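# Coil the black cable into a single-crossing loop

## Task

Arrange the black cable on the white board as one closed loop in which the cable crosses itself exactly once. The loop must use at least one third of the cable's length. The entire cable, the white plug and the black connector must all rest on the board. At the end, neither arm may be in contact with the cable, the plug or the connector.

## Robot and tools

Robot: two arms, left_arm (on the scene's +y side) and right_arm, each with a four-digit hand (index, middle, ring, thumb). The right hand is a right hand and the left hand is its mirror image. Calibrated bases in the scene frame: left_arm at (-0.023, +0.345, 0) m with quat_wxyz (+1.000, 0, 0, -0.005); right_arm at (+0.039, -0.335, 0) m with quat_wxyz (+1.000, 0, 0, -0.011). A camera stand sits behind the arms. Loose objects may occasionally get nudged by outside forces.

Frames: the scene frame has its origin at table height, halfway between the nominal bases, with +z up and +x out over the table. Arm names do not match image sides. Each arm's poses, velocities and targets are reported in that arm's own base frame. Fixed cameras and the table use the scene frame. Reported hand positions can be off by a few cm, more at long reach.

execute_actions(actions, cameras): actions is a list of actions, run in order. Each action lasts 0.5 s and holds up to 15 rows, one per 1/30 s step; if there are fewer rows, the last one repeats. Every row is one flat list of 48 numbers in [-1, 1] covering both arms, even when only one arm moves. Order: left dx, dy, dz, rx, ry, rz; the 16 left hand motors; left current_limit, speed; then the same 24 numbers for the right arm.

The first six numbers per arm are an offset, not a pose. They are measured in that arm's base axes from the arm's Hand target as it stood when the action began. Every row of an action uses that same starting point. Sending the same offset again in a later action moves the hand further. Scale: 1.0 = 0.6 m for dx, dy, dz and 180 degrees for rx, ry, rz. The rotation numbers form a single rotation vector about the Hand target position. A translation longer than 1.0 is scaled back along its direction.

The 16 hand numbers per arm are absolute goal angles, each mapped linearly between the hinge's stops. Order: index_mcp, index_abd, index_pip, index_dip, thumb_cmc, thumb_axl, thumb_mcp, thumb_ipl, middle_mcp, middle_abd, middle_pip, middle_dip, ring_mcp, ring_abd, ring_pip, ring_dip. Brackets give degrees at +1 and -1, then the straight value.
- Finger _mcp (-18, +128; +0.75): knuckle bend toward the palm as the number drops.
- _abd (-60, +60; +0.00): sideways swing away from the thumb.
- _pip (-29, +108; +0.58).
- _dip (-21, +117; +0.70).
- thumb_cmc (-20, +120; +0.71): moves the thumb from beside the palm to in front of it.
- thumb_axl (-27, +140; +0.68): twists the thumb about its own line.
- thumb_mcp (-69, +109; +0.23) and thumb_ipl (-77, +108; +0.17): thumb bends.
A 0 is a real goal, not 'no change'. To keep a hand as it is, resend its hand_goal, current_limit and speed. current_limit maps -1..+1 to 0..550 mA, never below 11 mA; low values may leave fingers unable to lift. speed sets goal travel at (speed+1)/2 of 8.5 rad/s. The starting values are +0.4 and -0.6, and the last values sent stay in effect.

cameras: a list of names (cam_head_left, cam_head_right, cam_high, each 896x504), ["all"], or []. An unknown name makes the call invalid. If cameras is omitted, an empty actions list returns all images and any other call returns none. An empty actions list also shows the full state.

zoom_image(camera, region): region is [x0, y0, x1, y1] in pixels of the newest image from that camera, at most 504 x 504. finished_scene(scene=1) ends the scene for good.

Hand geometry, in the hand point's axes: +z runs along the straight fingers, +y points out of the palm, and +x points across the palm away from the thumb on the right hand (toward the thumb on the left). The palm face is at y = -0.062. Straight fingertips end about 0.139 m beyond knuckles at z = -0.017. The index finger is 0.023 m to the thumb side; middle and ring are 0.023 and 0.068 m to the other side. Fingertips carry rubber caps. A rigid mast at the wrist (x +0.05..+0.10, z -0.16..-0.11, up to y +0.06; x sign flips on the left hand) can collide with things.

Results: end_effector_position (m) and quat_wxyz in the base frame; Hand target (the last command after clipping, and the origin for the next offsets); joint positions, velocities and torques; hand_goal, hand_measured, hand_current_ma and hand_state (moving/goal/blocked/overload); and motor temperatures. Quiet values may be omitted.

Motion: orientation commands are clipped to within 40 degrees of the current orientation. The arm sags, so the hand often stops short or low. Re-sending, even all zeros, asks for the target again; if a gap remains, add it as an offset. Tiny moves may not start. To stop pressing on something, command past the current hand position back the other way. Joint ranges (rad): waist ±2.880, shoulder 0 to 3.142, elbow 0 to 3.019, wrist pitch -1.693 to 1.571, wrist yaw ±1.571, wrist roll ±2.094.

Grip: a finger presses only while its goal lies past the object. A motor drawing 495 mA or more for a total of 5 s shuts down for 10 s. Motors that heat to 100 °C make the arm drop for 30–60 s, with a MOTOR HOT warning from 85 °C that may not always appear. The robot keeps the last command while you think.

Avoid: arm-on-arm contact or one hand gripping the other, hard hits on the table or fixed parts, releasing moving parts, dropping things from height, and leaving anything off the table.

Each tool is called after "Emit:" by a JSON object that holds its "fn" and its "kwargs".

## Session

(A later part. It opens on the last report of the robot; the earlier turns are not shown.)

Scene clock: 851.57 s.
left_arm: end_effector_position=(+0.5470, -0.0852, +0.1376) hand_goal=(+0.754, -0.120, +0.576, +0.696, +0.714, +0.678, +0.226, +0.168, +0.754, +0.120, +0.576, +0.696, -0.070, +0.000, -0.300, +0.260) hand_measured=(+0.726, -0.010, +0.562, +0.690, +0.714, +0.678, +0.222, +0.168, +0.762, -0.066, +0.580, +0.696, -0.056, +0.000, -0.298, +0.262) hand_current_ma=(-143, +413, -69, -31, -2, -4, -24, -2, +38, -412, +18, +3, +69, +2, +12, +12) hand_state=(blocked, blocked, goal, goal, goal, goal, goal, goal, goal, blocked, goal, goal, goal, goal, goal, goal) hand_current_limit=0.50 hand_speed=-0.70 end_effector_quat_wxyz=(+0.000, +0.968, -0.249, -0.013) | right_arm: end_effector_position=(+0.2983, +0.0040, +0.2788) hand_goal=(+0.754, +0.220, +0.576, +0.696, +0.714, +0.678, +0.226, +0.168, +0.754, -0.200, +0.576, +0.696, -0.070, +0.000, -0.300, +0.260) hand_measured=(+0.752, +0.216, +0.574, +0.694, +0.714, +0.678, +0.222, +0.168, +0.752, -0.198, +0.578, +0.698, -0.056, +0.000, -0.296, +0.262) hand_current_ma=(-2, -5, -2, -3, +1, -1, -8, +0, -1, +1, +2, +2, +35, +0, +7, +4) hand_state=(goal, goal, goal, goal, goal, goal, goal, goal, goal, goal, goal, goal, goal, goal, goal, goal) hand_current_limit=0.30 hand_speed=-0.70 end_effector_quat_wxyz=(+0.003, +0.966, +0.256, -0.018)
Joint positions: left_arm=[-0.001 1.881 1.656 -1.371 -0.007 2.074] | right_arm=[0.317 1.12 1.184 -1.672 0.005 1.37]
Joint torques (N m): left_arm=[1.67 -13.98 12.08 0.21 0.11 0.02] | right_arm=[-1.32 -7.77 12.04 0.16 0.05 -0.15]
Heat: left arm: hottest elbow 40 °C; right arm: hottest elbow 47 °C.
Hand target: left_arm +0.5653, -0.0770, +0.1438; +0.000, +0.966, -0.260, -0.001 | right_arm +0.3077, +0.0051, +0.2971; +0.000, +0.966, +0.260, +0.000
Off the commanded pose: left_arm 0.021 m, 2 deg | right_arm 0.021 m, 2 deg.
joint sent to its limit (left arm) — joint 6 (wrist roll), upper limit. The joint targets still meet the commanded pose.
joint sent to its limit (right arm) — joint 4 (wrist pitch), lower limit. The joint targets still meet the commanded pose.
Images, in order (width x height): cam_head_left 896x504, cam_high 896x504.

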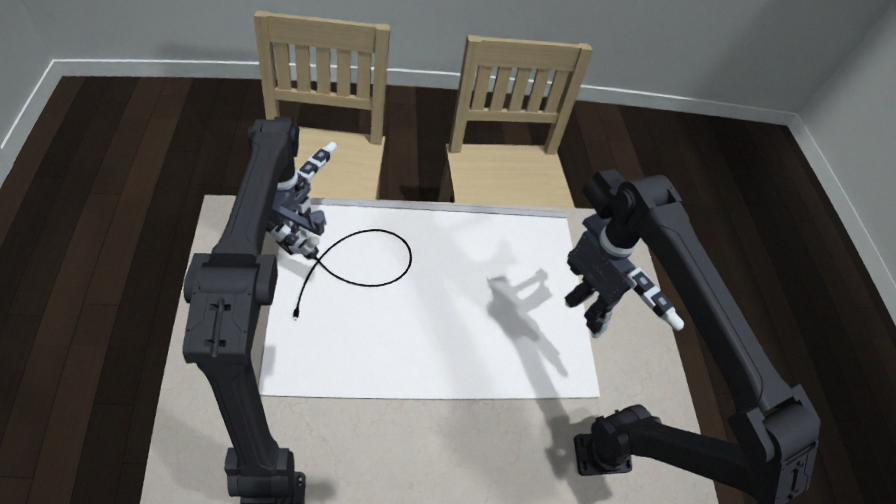

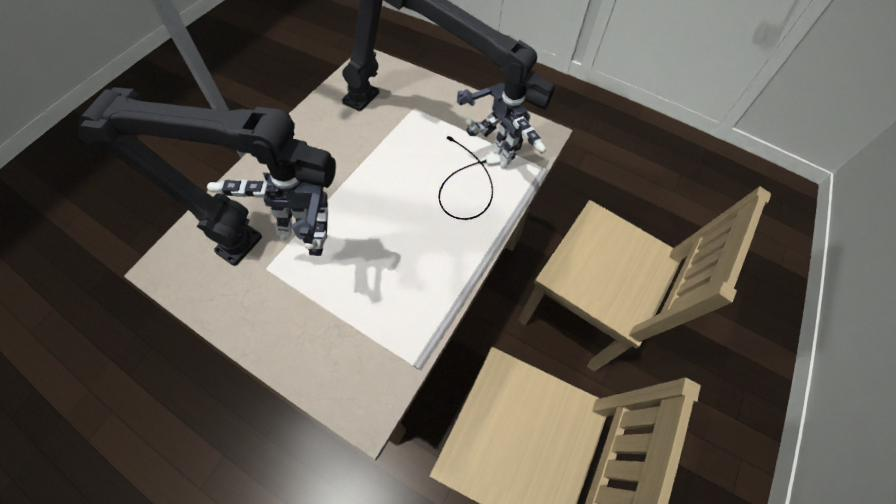

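Emit:
{"fn": "execute_actions", "kwargs": {"actions": [[[0.0,0.01,0.03,0,0,0,0.754,-0.12,0.576,0.696,0.714,0.678,0.226,0.168,0.754,0.12,0.576,0.696,-0.07,0,-0.3,0.26,0.5,-0.7,0,0,0,0,0,0,0.754,0.22,0.576,0.696,0.714,0.678,0.226,0.168,0.754,-0.2,0.576,0.696,-0.07,0,-0.3,0.26,0.3,-0.7]],[[0.01,0,0,0,0,0,0.754,-0.12,0.576,0.696,0.714,0.678,0.226,0.168,0.754,0.12,0.576,0.696,-0.07,0,-0.3,0.26,0.5,-0.7,0,0,0,0,0,0,0.754,0.22,0.576,0.696,0.714,0.678,0.226,0.168,0.754,-0.2,0.576,0.696,-0.07,0,-0.3,0.26,0.3,-0.7]]], "cameras": ["cam_high","cam_head_left"]}}

Emit:
{"fn": "zoom_image", "kwargs": {"camera": "cam_high", "region": [420, 100, 560, 230]}}

Scene clock: 858.03 s.
left_arm: end_effector_position=(+0.5531, -0.0778, +0.1479) hand_goal=(+0.754, -0.120, +0.576, +0.696, +0.714, +0.678, +0.226, +0.168, +0.754, +0.120, +0.576, +0.696, -0.070, +0.000, -0.300, +0.260) hand_measured=(+0.740, -0.038, +0.568, +0.692, +0.714, +0.678, +0.222, +0.168, +0.758, -0.038, +0.580, +0.696, -0.056, +0.000, -0.298, +0.262) hand_current_ma=(-66, +352, -34, -18, -2, -4, -24, -2, +18, -412, +15, +3, +69, +2, +12, +12) hand_state=(goal, blocked, goal, goal, goal, goal, goal, goal, goal, blocked, goal, goal, goal, goal, goal, goal) hand_current_limit=0.50 hand_speed=-0.70 end_effector_quat_wxyz=(-0.001, +0.970, -0.244, -0.019) | right_arm: end_effector_position=(+0.2983, +0.0040, +0.2788) hand_goal=(+0.754, +0.220, +0.576, +0.696, +0.714, +0.678, +0.226, +0.168, +0.754, -0.200, +0.576, +0.696, -0.070, +0.000, -0.300, +0.260) hand_measured=(+0.752, +0.216, +0.574, +0.694, +0.714, +0.678, +0.222, +0.168, +0.752, -0.198, +0.578, +0.698, -0.056, +0.000, -0.296, +0.262) hand_current_ma=(-2, -5, -2, -3, +1, -1, -8, +0, -1, +1, +2, +2, +35, +0, +7, +4) hand_state=(goal, goal, goal, goal, goal, goal, goal, goal, goal, goal, goal, goal, goal, goal, goal, goal) hand_current_limit=0.30 hand_speed=-0.70 end_effector_quat_wxyz=(+0.003, +0.966, +0.256, -0.018)
Joint positions: left_arm=[0.011 1.896 1.707 -1.418 -0.012 2.074] | right_arm=[0.317 1.12 1.184 -1.672 0.005 1.37]
Joint torques (N m): left_arm=[1.44 -14.86 12.55 0.03 0.18 0.03] | right_arm=[-1.32 -7.77 12.05 0.16 0.05 -0.15]
Heat: left arm: hottest elbow 40 °C; right arm: hottest elbow 47 °C.
Hand target: left_arm +0.5713, -0.0711, +0.1618; +0.000, +0.966, -0.260, -0.001 | right_arm +0.3077, +0.0051, +0.2971; +0.000, +0.966, +0.260, +0.000
Off the commanded pose: left_arm 0.024 m, 3 deg | right_arm 0.021 m, 2 deg.
joint sent to its limit (left arm) — joint 6 (wrist roll), upper limit. The joint targets still meet the commanded pose.
joint sent to its limit (right arm) — joint 4 (wrist pitch), lower limit. The joint targets still meet the commanded pose.
Images, in order (width x height): cam_head_left 896x504, cam_high 896x504.

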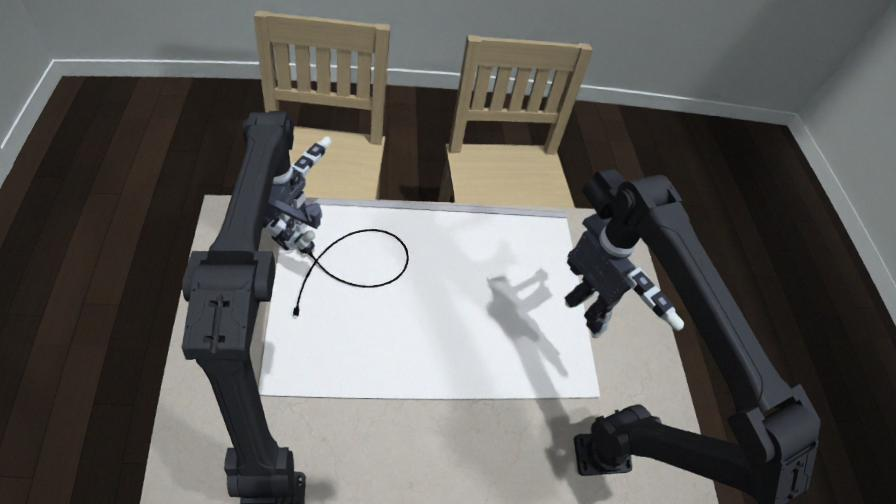

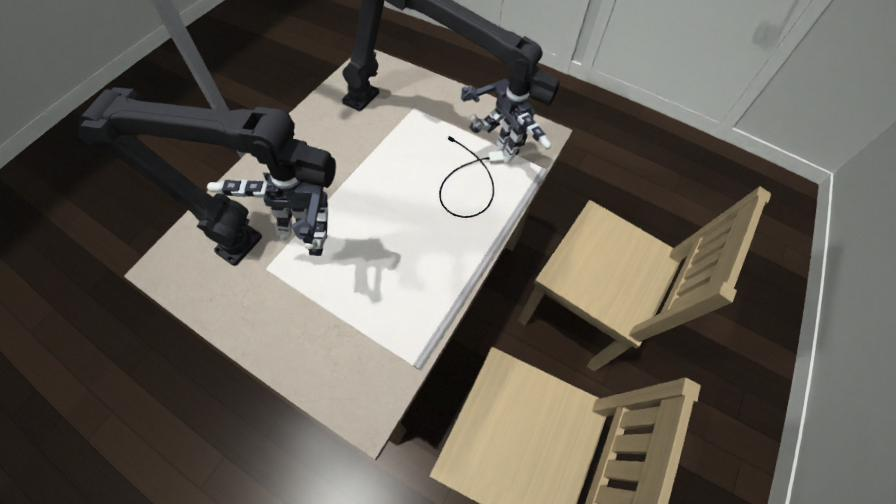

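Scaled by 3.600 from the camera's 896x504 image, which has a finer 1280x720 frame.

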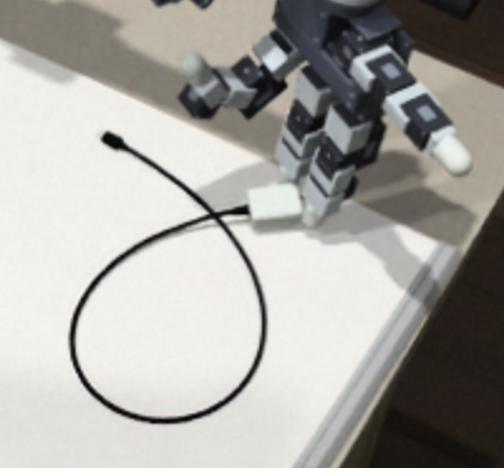

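Emit:
{"fn": "execute_actions", "kwargs": {"actions": [[[0,0,-0.04,0,0,0,0.754,-0.12,0.576,0.696,0.714,0.678,0.226,0.168,0.754,0.12,0.576,0.696,-0.07,0,-0.3,0.26,0.5,-0.7,0,0,0,0,0,0,0.754,0.22,0.576,0.696,0.714,0.678,0.226,0.168,0.754,-0.2,0.576,0.696,-0.07,0,-0.3,0.26,0.3,-0.7]]], "cameras": ["cam_high"]}}

Emit:
{"fn": "zoom_image", "kwargs": {"camera": "cam_high", "region": [420, 100, 560, 230]}}

Scene clock: 866.27 s.
left_arm: end_effector_position=(+0.5609, -0.0777, +0.1388) hand_goal=(+0.754, -0.120, +0.576, +0.696, +0.714, +0.678, +0.226, +0.168, +0.754, +0.120, +0.576, +0.696, -0.070, +0.000, -0.300, +0.260) hand_measured=(+0.740, -0.038, +0.568, +0.692, +0.714, +0.678, +0.222, +0.168, +0.758, -0.038, +0.580, +0.696, -0.056, +0.000, -0.298, +0.262) hand_current_ma=(-66, +352, -34, -18, -2, -4, -24, -2, +19, -412, +15, +3, +69, +2, +12, +12) hand_state=(goal, blocked, goal, goal, goal, goal, goal, goal, goal, blocked, goal, goal, goal, goal, goal, goal) hand_current_limit=0.50 hand_speed=-0.70 end_effector_quat_wxyz=(-0.003, +0.970, -0.244, -0.012) | right_arm: end_effector_position=(+0.2983, +0.0040, +0.2788) hand_goal=(+0.754, +0.220, +0.576, +0.696, +0.714, +0.678, +0.226, +0.168, +0.754, -0.200, +0.576, +0.696, -0.070, +0.000, -0.300, +0.260) hand_measured=(+0.752, +0.216, +0.574, +0.694, +0.714, +0.678, +0.222, +0.168, +0.752, -0.198, +0.578, +0.698, -0.056, +0.000, -0.296, +0.262) hand_current_ma=(-2, -5, -2, -3, +1, -1, -8, +0, -1, +1, +2, +2, +35, +0, +7, +4) hand_state=(goal, goal, goal, goal, goal, goal, goal, goal, goal, goal, goal, goal, goal, goal, goal, goal) hand_current_limit=0.30 hand_speed=-0.70 end_effector_quat_wxyz=(+0.003, +0.966, +0.256, -0.018)
Joint positions: left_arm=[0.011 1.912 1.707 -1.388 -0.012 2.074] | right_arm=[0.317 1.12 1.184 -1.672 0.005 1.37]
Joint torques (N m): left_arm=[1.44 -15.21 9.52 1.14 0.18 0.02] | right_arm=[-1.44 -7.82 12.04 0.14 0.05 -0.14]
Heat: left arm: hottest elbow 40 °C; right arm: hottest elbow 47 °C.
Hand target: left_arm +0.5713, -0.0710, +0.1380; +0.000, +0.966, -0.260, -0.001 | right_arm +0.3077, +0.0051, +0.2971; +0.000, +0.966, +0.260, +0.000
Off the commanded pose: left_arm 0.012 m, 2 deg | right_arm 0.021 m, 2 deg.
joint sent to its limit (left arm) — joint 6 (wrist roll), upper limit. The joint targets still meet the commanded pose.
joint sent to its limit (right arm) — joint 4 (wrist pitch), lower limit. The joint targets still meet the commanded pose.
Images, in order (width x height): cam_high 896x504.

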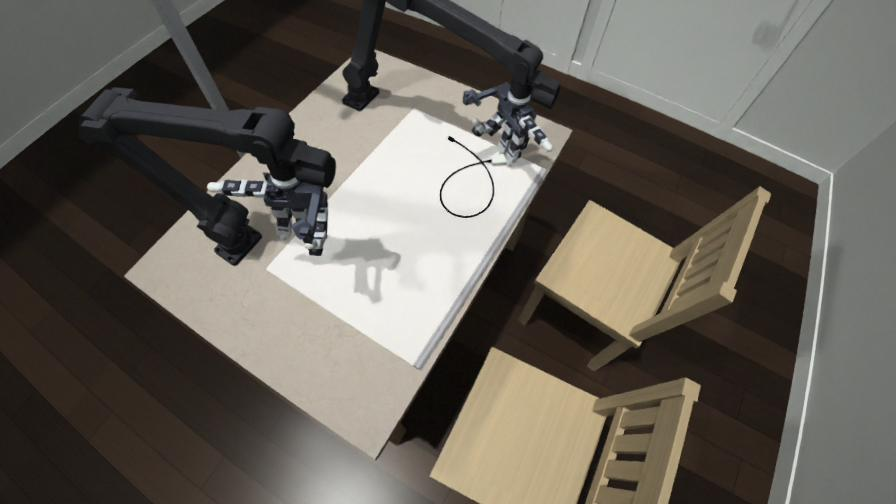

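Scaled by 3.600 from the camera's 896x504 image, which has a finer 1280x720 frame.

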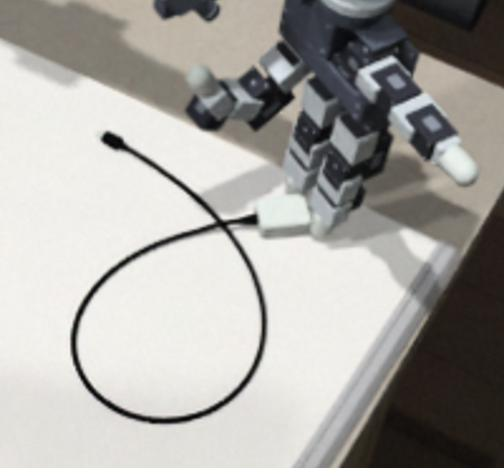

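Emit:
{"fn": "execute_actions", "kwargs": {"actions": [[[0,0,-0.01,0,0,0,0.754,-0.05,0.576,0.696,0.714,0.678,0.226,0.168,0.754,0.05,0.576,0.696,-0.07,0,-0.3,0.26,0.3,-0.8,0,0,0,0,0,0,0.754,0.22,0.576,0.696,0.714,0.678,0.226,0.168,0.754,-0.2,0.576,0.696,-0.07,0,-0.3,0.26,0.3,-0.7]],[[-0.02,-0.01,0,0,0,0,0.754,0.15,0.576,0.696,0.714,0.678,0.226,0.168,0.754,-0.2,0.576,0.696,-0.07,0,-0.3,0.26,0.3,-0.85,0,0,0,0,0,0,0.754,0.22,0.576,0.696,0.714,0.678,0.226,0.168,0.754,-0.2,0.576,0.696,-0.07,0,-0.3,0.26,0.3,-0.7]]], "cameras": ["cam_high"]}}

Emit:
{"fn": "zoom_image", "kwargs": {"camera": "cam_high", "region": [420, 100, 560, 230]}}

Scene clock: 873.47 s.
left_arm: end_effector_position=(+0.5592, -0.0774, +0.1363) hand_goal=(+0.754, +0.150, +0.576, +0.696, +0.714, +0.678, +0.226, +0.168, +0.754, -0.200, +0.576, +0.696, -0.070, +0.000, -0.300, +0.260) hand_measured=(+0.752, +0.074, +0.574, +0.694, +0.714, +0.678, +0.222, +0.168, +0.756, -0.194, +0.578, +0.696, -0.056, +0.000, -0.298, +0.262) hand_current_ma=(-9, -330, -7, -11, -2, -4, -24, -2, +5, +23, +11, +3, +69, +2, +12, +12) hand_state=(goal, blocked, goal, goal, goal, goal, goal, goal, goal, goal, goal, goal, goal, goal, goal, goal) hand_current_limit=0.30 hand_speed=-0.85 end_effector_quat_wxyz=(-0.006, +0.970, -0.244, -0.006) | right_arm: end_effector_position=(+0.2983, +0.0040, +0.2788) hand_goal=(+0.754, +0.220, +0.576, +0.696, +0.714, +0.678, +0.226, +0.168, +0.754, -0.200, +0.576, +0.696, -0.070, +0.000, -0.300, +0.260) hand_measured=(+0.752, +0.216, +0.574, +0.694, +0.714, +0.678, +0.222, +0.168, +0.752, -0.198, +0.578, +0.698, -0.056, +0.000, -0.296, +0.262) hand_current_ma=(-2, -5, -2, -3, +1, -1, -8, +0, -1, +1, +2, +2, +35, +0, +7, +4) hand_state=(goal, goal, goal, goal, goal, goal, goal, goal, goal, goal, goal, goal, goal, goal, goal, goal) hand_current_limit=0.30 hand_speed=-0.70 end_effector_quat_wxyz=(+0.003, +0.966, +0.256, -0.018)
Joint positions: left_arm=[0.011 1.9 1.683 -1.363 -0.014 2.074] | right_arm=[0.317 1.12 1.184 -1.672 0.005 1.37]
Joint torques (N m): left_arm=[0.62 -15.85 7.27 1.37 0.35 0.02] | right_arm=[-1.38 -7.71 12.04 0.16 0.05 -0.14]
Heat: left arm: hottest elbow 40 °C; right arm: hottest elbow 48 °C.
Hand target: left_arm +0.5594, -0.0771, +0.1320; +0.000, +0.966, -0.260, -0.001 | right_arm +0.3077, +0.0051, +0.2971; +0.000, +0.966, +0.260, +0.000
Off the commanded pose: left_arm 0.004 m, 2 deg | right_arm 0.021 m, 2 deg.
joint sent to its limit (left arm) — joint 6 (wrist roll), upper limit. The joint targets still meet the commanded pose.
joint sent to its limit (right arm) — joint 4 (wrist pitch), lower limit. The joint targets still meet the commanded pose.
Images, in order (width x height): cam_high 896x504.

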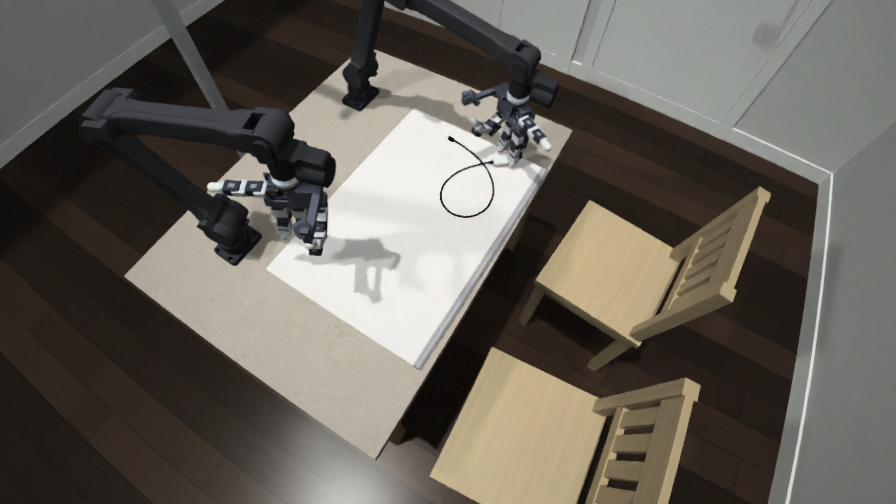

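Scaled by 3.600 from the camera's 896x504 image, which has a finer 1280x720 frame.

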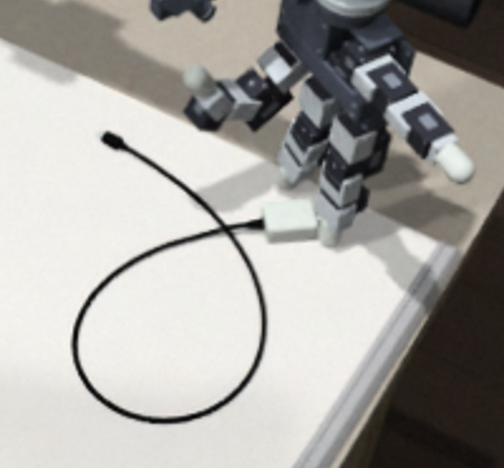

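Emit:
{"fn": "execute_actions", "kwargs": {"actions": [[[0,0,0.03,0,0,0,0.754,0.15,0.576,0.696,0.714,0.678,0.226,0.168,0.754,-0.2,0.576,0.696,-0.07,0,-0.3,0.26,0.3,-0.85,0,0,0,0,0,0,0.754,0.22,0.576,0.696,0.714,0.678,0.226,0.168,0.754,-0.2,0.576,0.696,-0.07,0,-0.3,0.26,0.3,-0.7]],[[0,0,0.06,0,0,0,0.754,0.2,0.576,0.696,0.714,0.678,0.226,0.168,0.754,-0.2,0.576,0.696,-0.07,0,-0.3,0.26,0.3,-0.85,0,0,0,0,0,0,0.754,0.22,0.576,0.696,0.714,0.678,0.226,0.168,0.754,-0.2,0.576,0.696,-0.07,0,-0.3,0.26,0.3,-0.7]],[[0,0,0.12,0,0,0,0.754,0.2,0.576,0.696,0.714,0.678,0.226,0.168,0.754,-0.2,0.576,0.696,-0.07,0,-0.3,0.26,0.3,-0.85,0,0,0,0,0,0,0.754,0.22,0.576,0.696,0.714,0.678,0.226,0.168,0.754,-0.2,0.576,0.696,-0.07,0,-0.3,0.26,0.3,-0.7]]], "cameras": ["cam_high","cam_head_right"]}}

Emit:
{"fn": "zoom_image", "kwargs": {"camera": "cam_high", "region": [420, 100, 560, 230]}}

Scene clock: 882.20 s.
left_arm: end_effector_position=(+0.5477, -0.0781, +0.2432) hand_goal=(+0.754, +0.200, +0.576, +0.696, +0.714, +0.678, +0.226, +0.168, +0.754, -0.200, +0.576, +0.696, -0.070, +0.000, -0.300, +0.260) hand_measured=(+0.754, +0.196, +0.578, +0.698, +0.714, +0.678, +0.222, +0.168, +0.754, -0.196, +0.578, +0.696, -0.056, +0.000, -0.298, +0.262) hand_current_ma=(+5, -15, +11, +14, -1, -4, -24, -2, +2, +20, +10, +3, +68, +2, +12, +12) hand_state=(goal, goal, goal, goal, goal, goal, goal, goal, goal, goal, goal, goal, goal, goal, goal, goal) hand_current_limit=0.30 hand_speed=-0.85 end_effector_quat_wxyz=(-0.001, +0.970, -0.244, -0.018) | right_arm: end_effector_position=(+0.2983, +0.0040, +0.2788) hand_goal=(+0.754, +0.220, +0.576, +0.696, +0.714, +0.678, +0.226, +0.168, +0.754, -0.200, +0.576, +0.696, -0.070, +0.000, -0.300, +0.260) hand_measured=(+0.752, +0.216, +0.574, +0.694, +0.714, +0.678, +0.222, +0.168, +0.752, -0.198, +0.578, +0.698, -0.056, +0.000, -0.296, +0.262) hand_current_ma=(-2, -5, -2, -3, +1, -1, -8, +0, -1, +1, +2, +2, +35, +0, +7, +4) hand_state=(goal, goal, goal, goal, goal, goal, goal, goal, goal, goal, goal, goal, goal, goal, goal, goal) hand_current_limit=0.30 hand_speed=-0.70 end_effector_quat_wxyz=(+0.003, +0.966, +0.256, -0.018)
Joint positions: left_arm=[0.011 1.86 1.903 -1.649 -0.011 2.074] | right_arm=[0.317 1.12 1.184 -1.672 0.005 1.37]
Joint torques (N m): left_arm=[0.62 -14.56 12.33 -0.1 0.26 0.02] | right_arm=[-1.38 -7.82 12.04 0.18 0.05 -0.15]
Heat: left arm: hottest elbow 39 °C; right arm: hottest elbow 48 °C.
Hand target: left_arm +0.5593, -0.0771, +0.2579; +0.000, +0.966, -0.260, -0.001 | right_arm +0.3077, +0.0051, +0.2971; +0.000, +0.966, +0.260, +0.000
Off the commanded pose: left_arm 0.019 m, 3 deg | right_arm 0.021 m, 2 deg.
joint sent to its limit (left arm) — joint 6 (wrist roll), upper limit. The joint targets still meet the commanded pose.
joint sent to its limit (right arm) — joint 4 (wrist pitch), lower limit. The joint targets still meet the commanded pose.
Images, in order (width x height): cam_head_right 896x504, cam_high 896x504.

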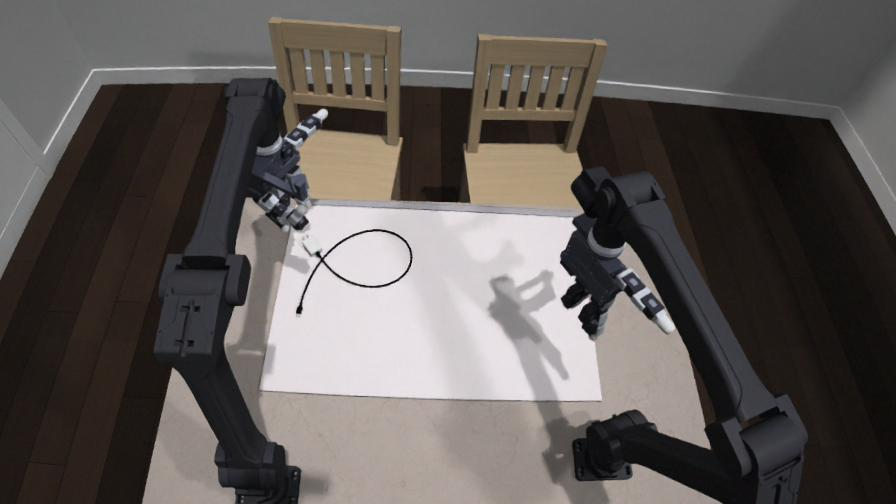

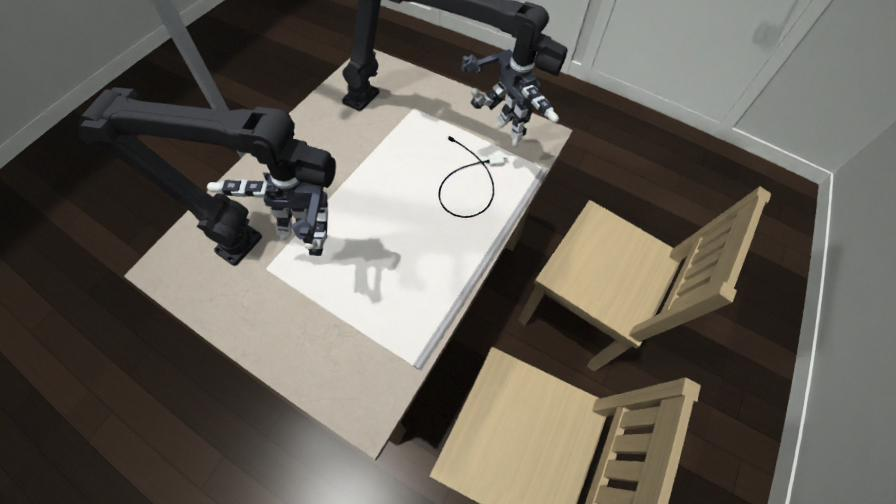

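Scaled by 3.600 from the camera's 896x504 image, which has a finer 1280x720 frame.

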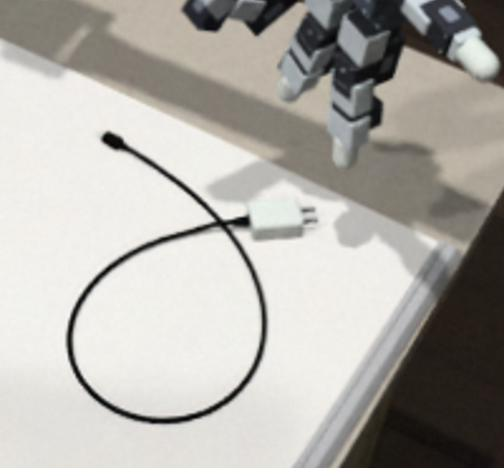

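Emit:
{"fn": "zoom_image", "kwargs": {"camera": "cam_head_right", "region": [270, 210, 370, 310]}}

Emit:
{"fn": "zoom_image", "kwargs": {"camera": "cam_high", "region": [470, 140, 520, 190]}}

Scaled by 5.040 from the camera's 896x504 image, which has a finer 1280x720 frame.

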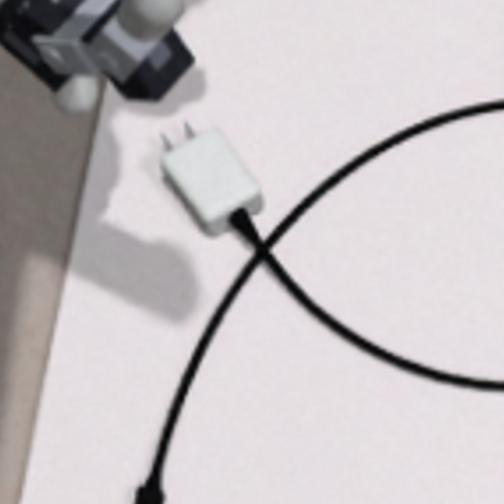

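Scaled by 10.080 from the camera's 896x504 image, which has a finer 1280x720 frame.

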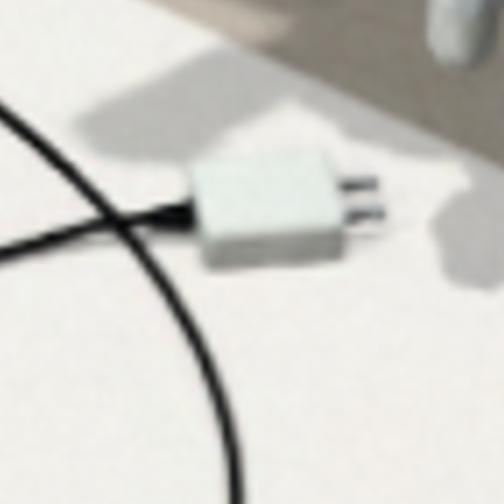

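Emit:
{"fn": "finished_scene", "kwargs": {}}

The scene is finished: the task was done.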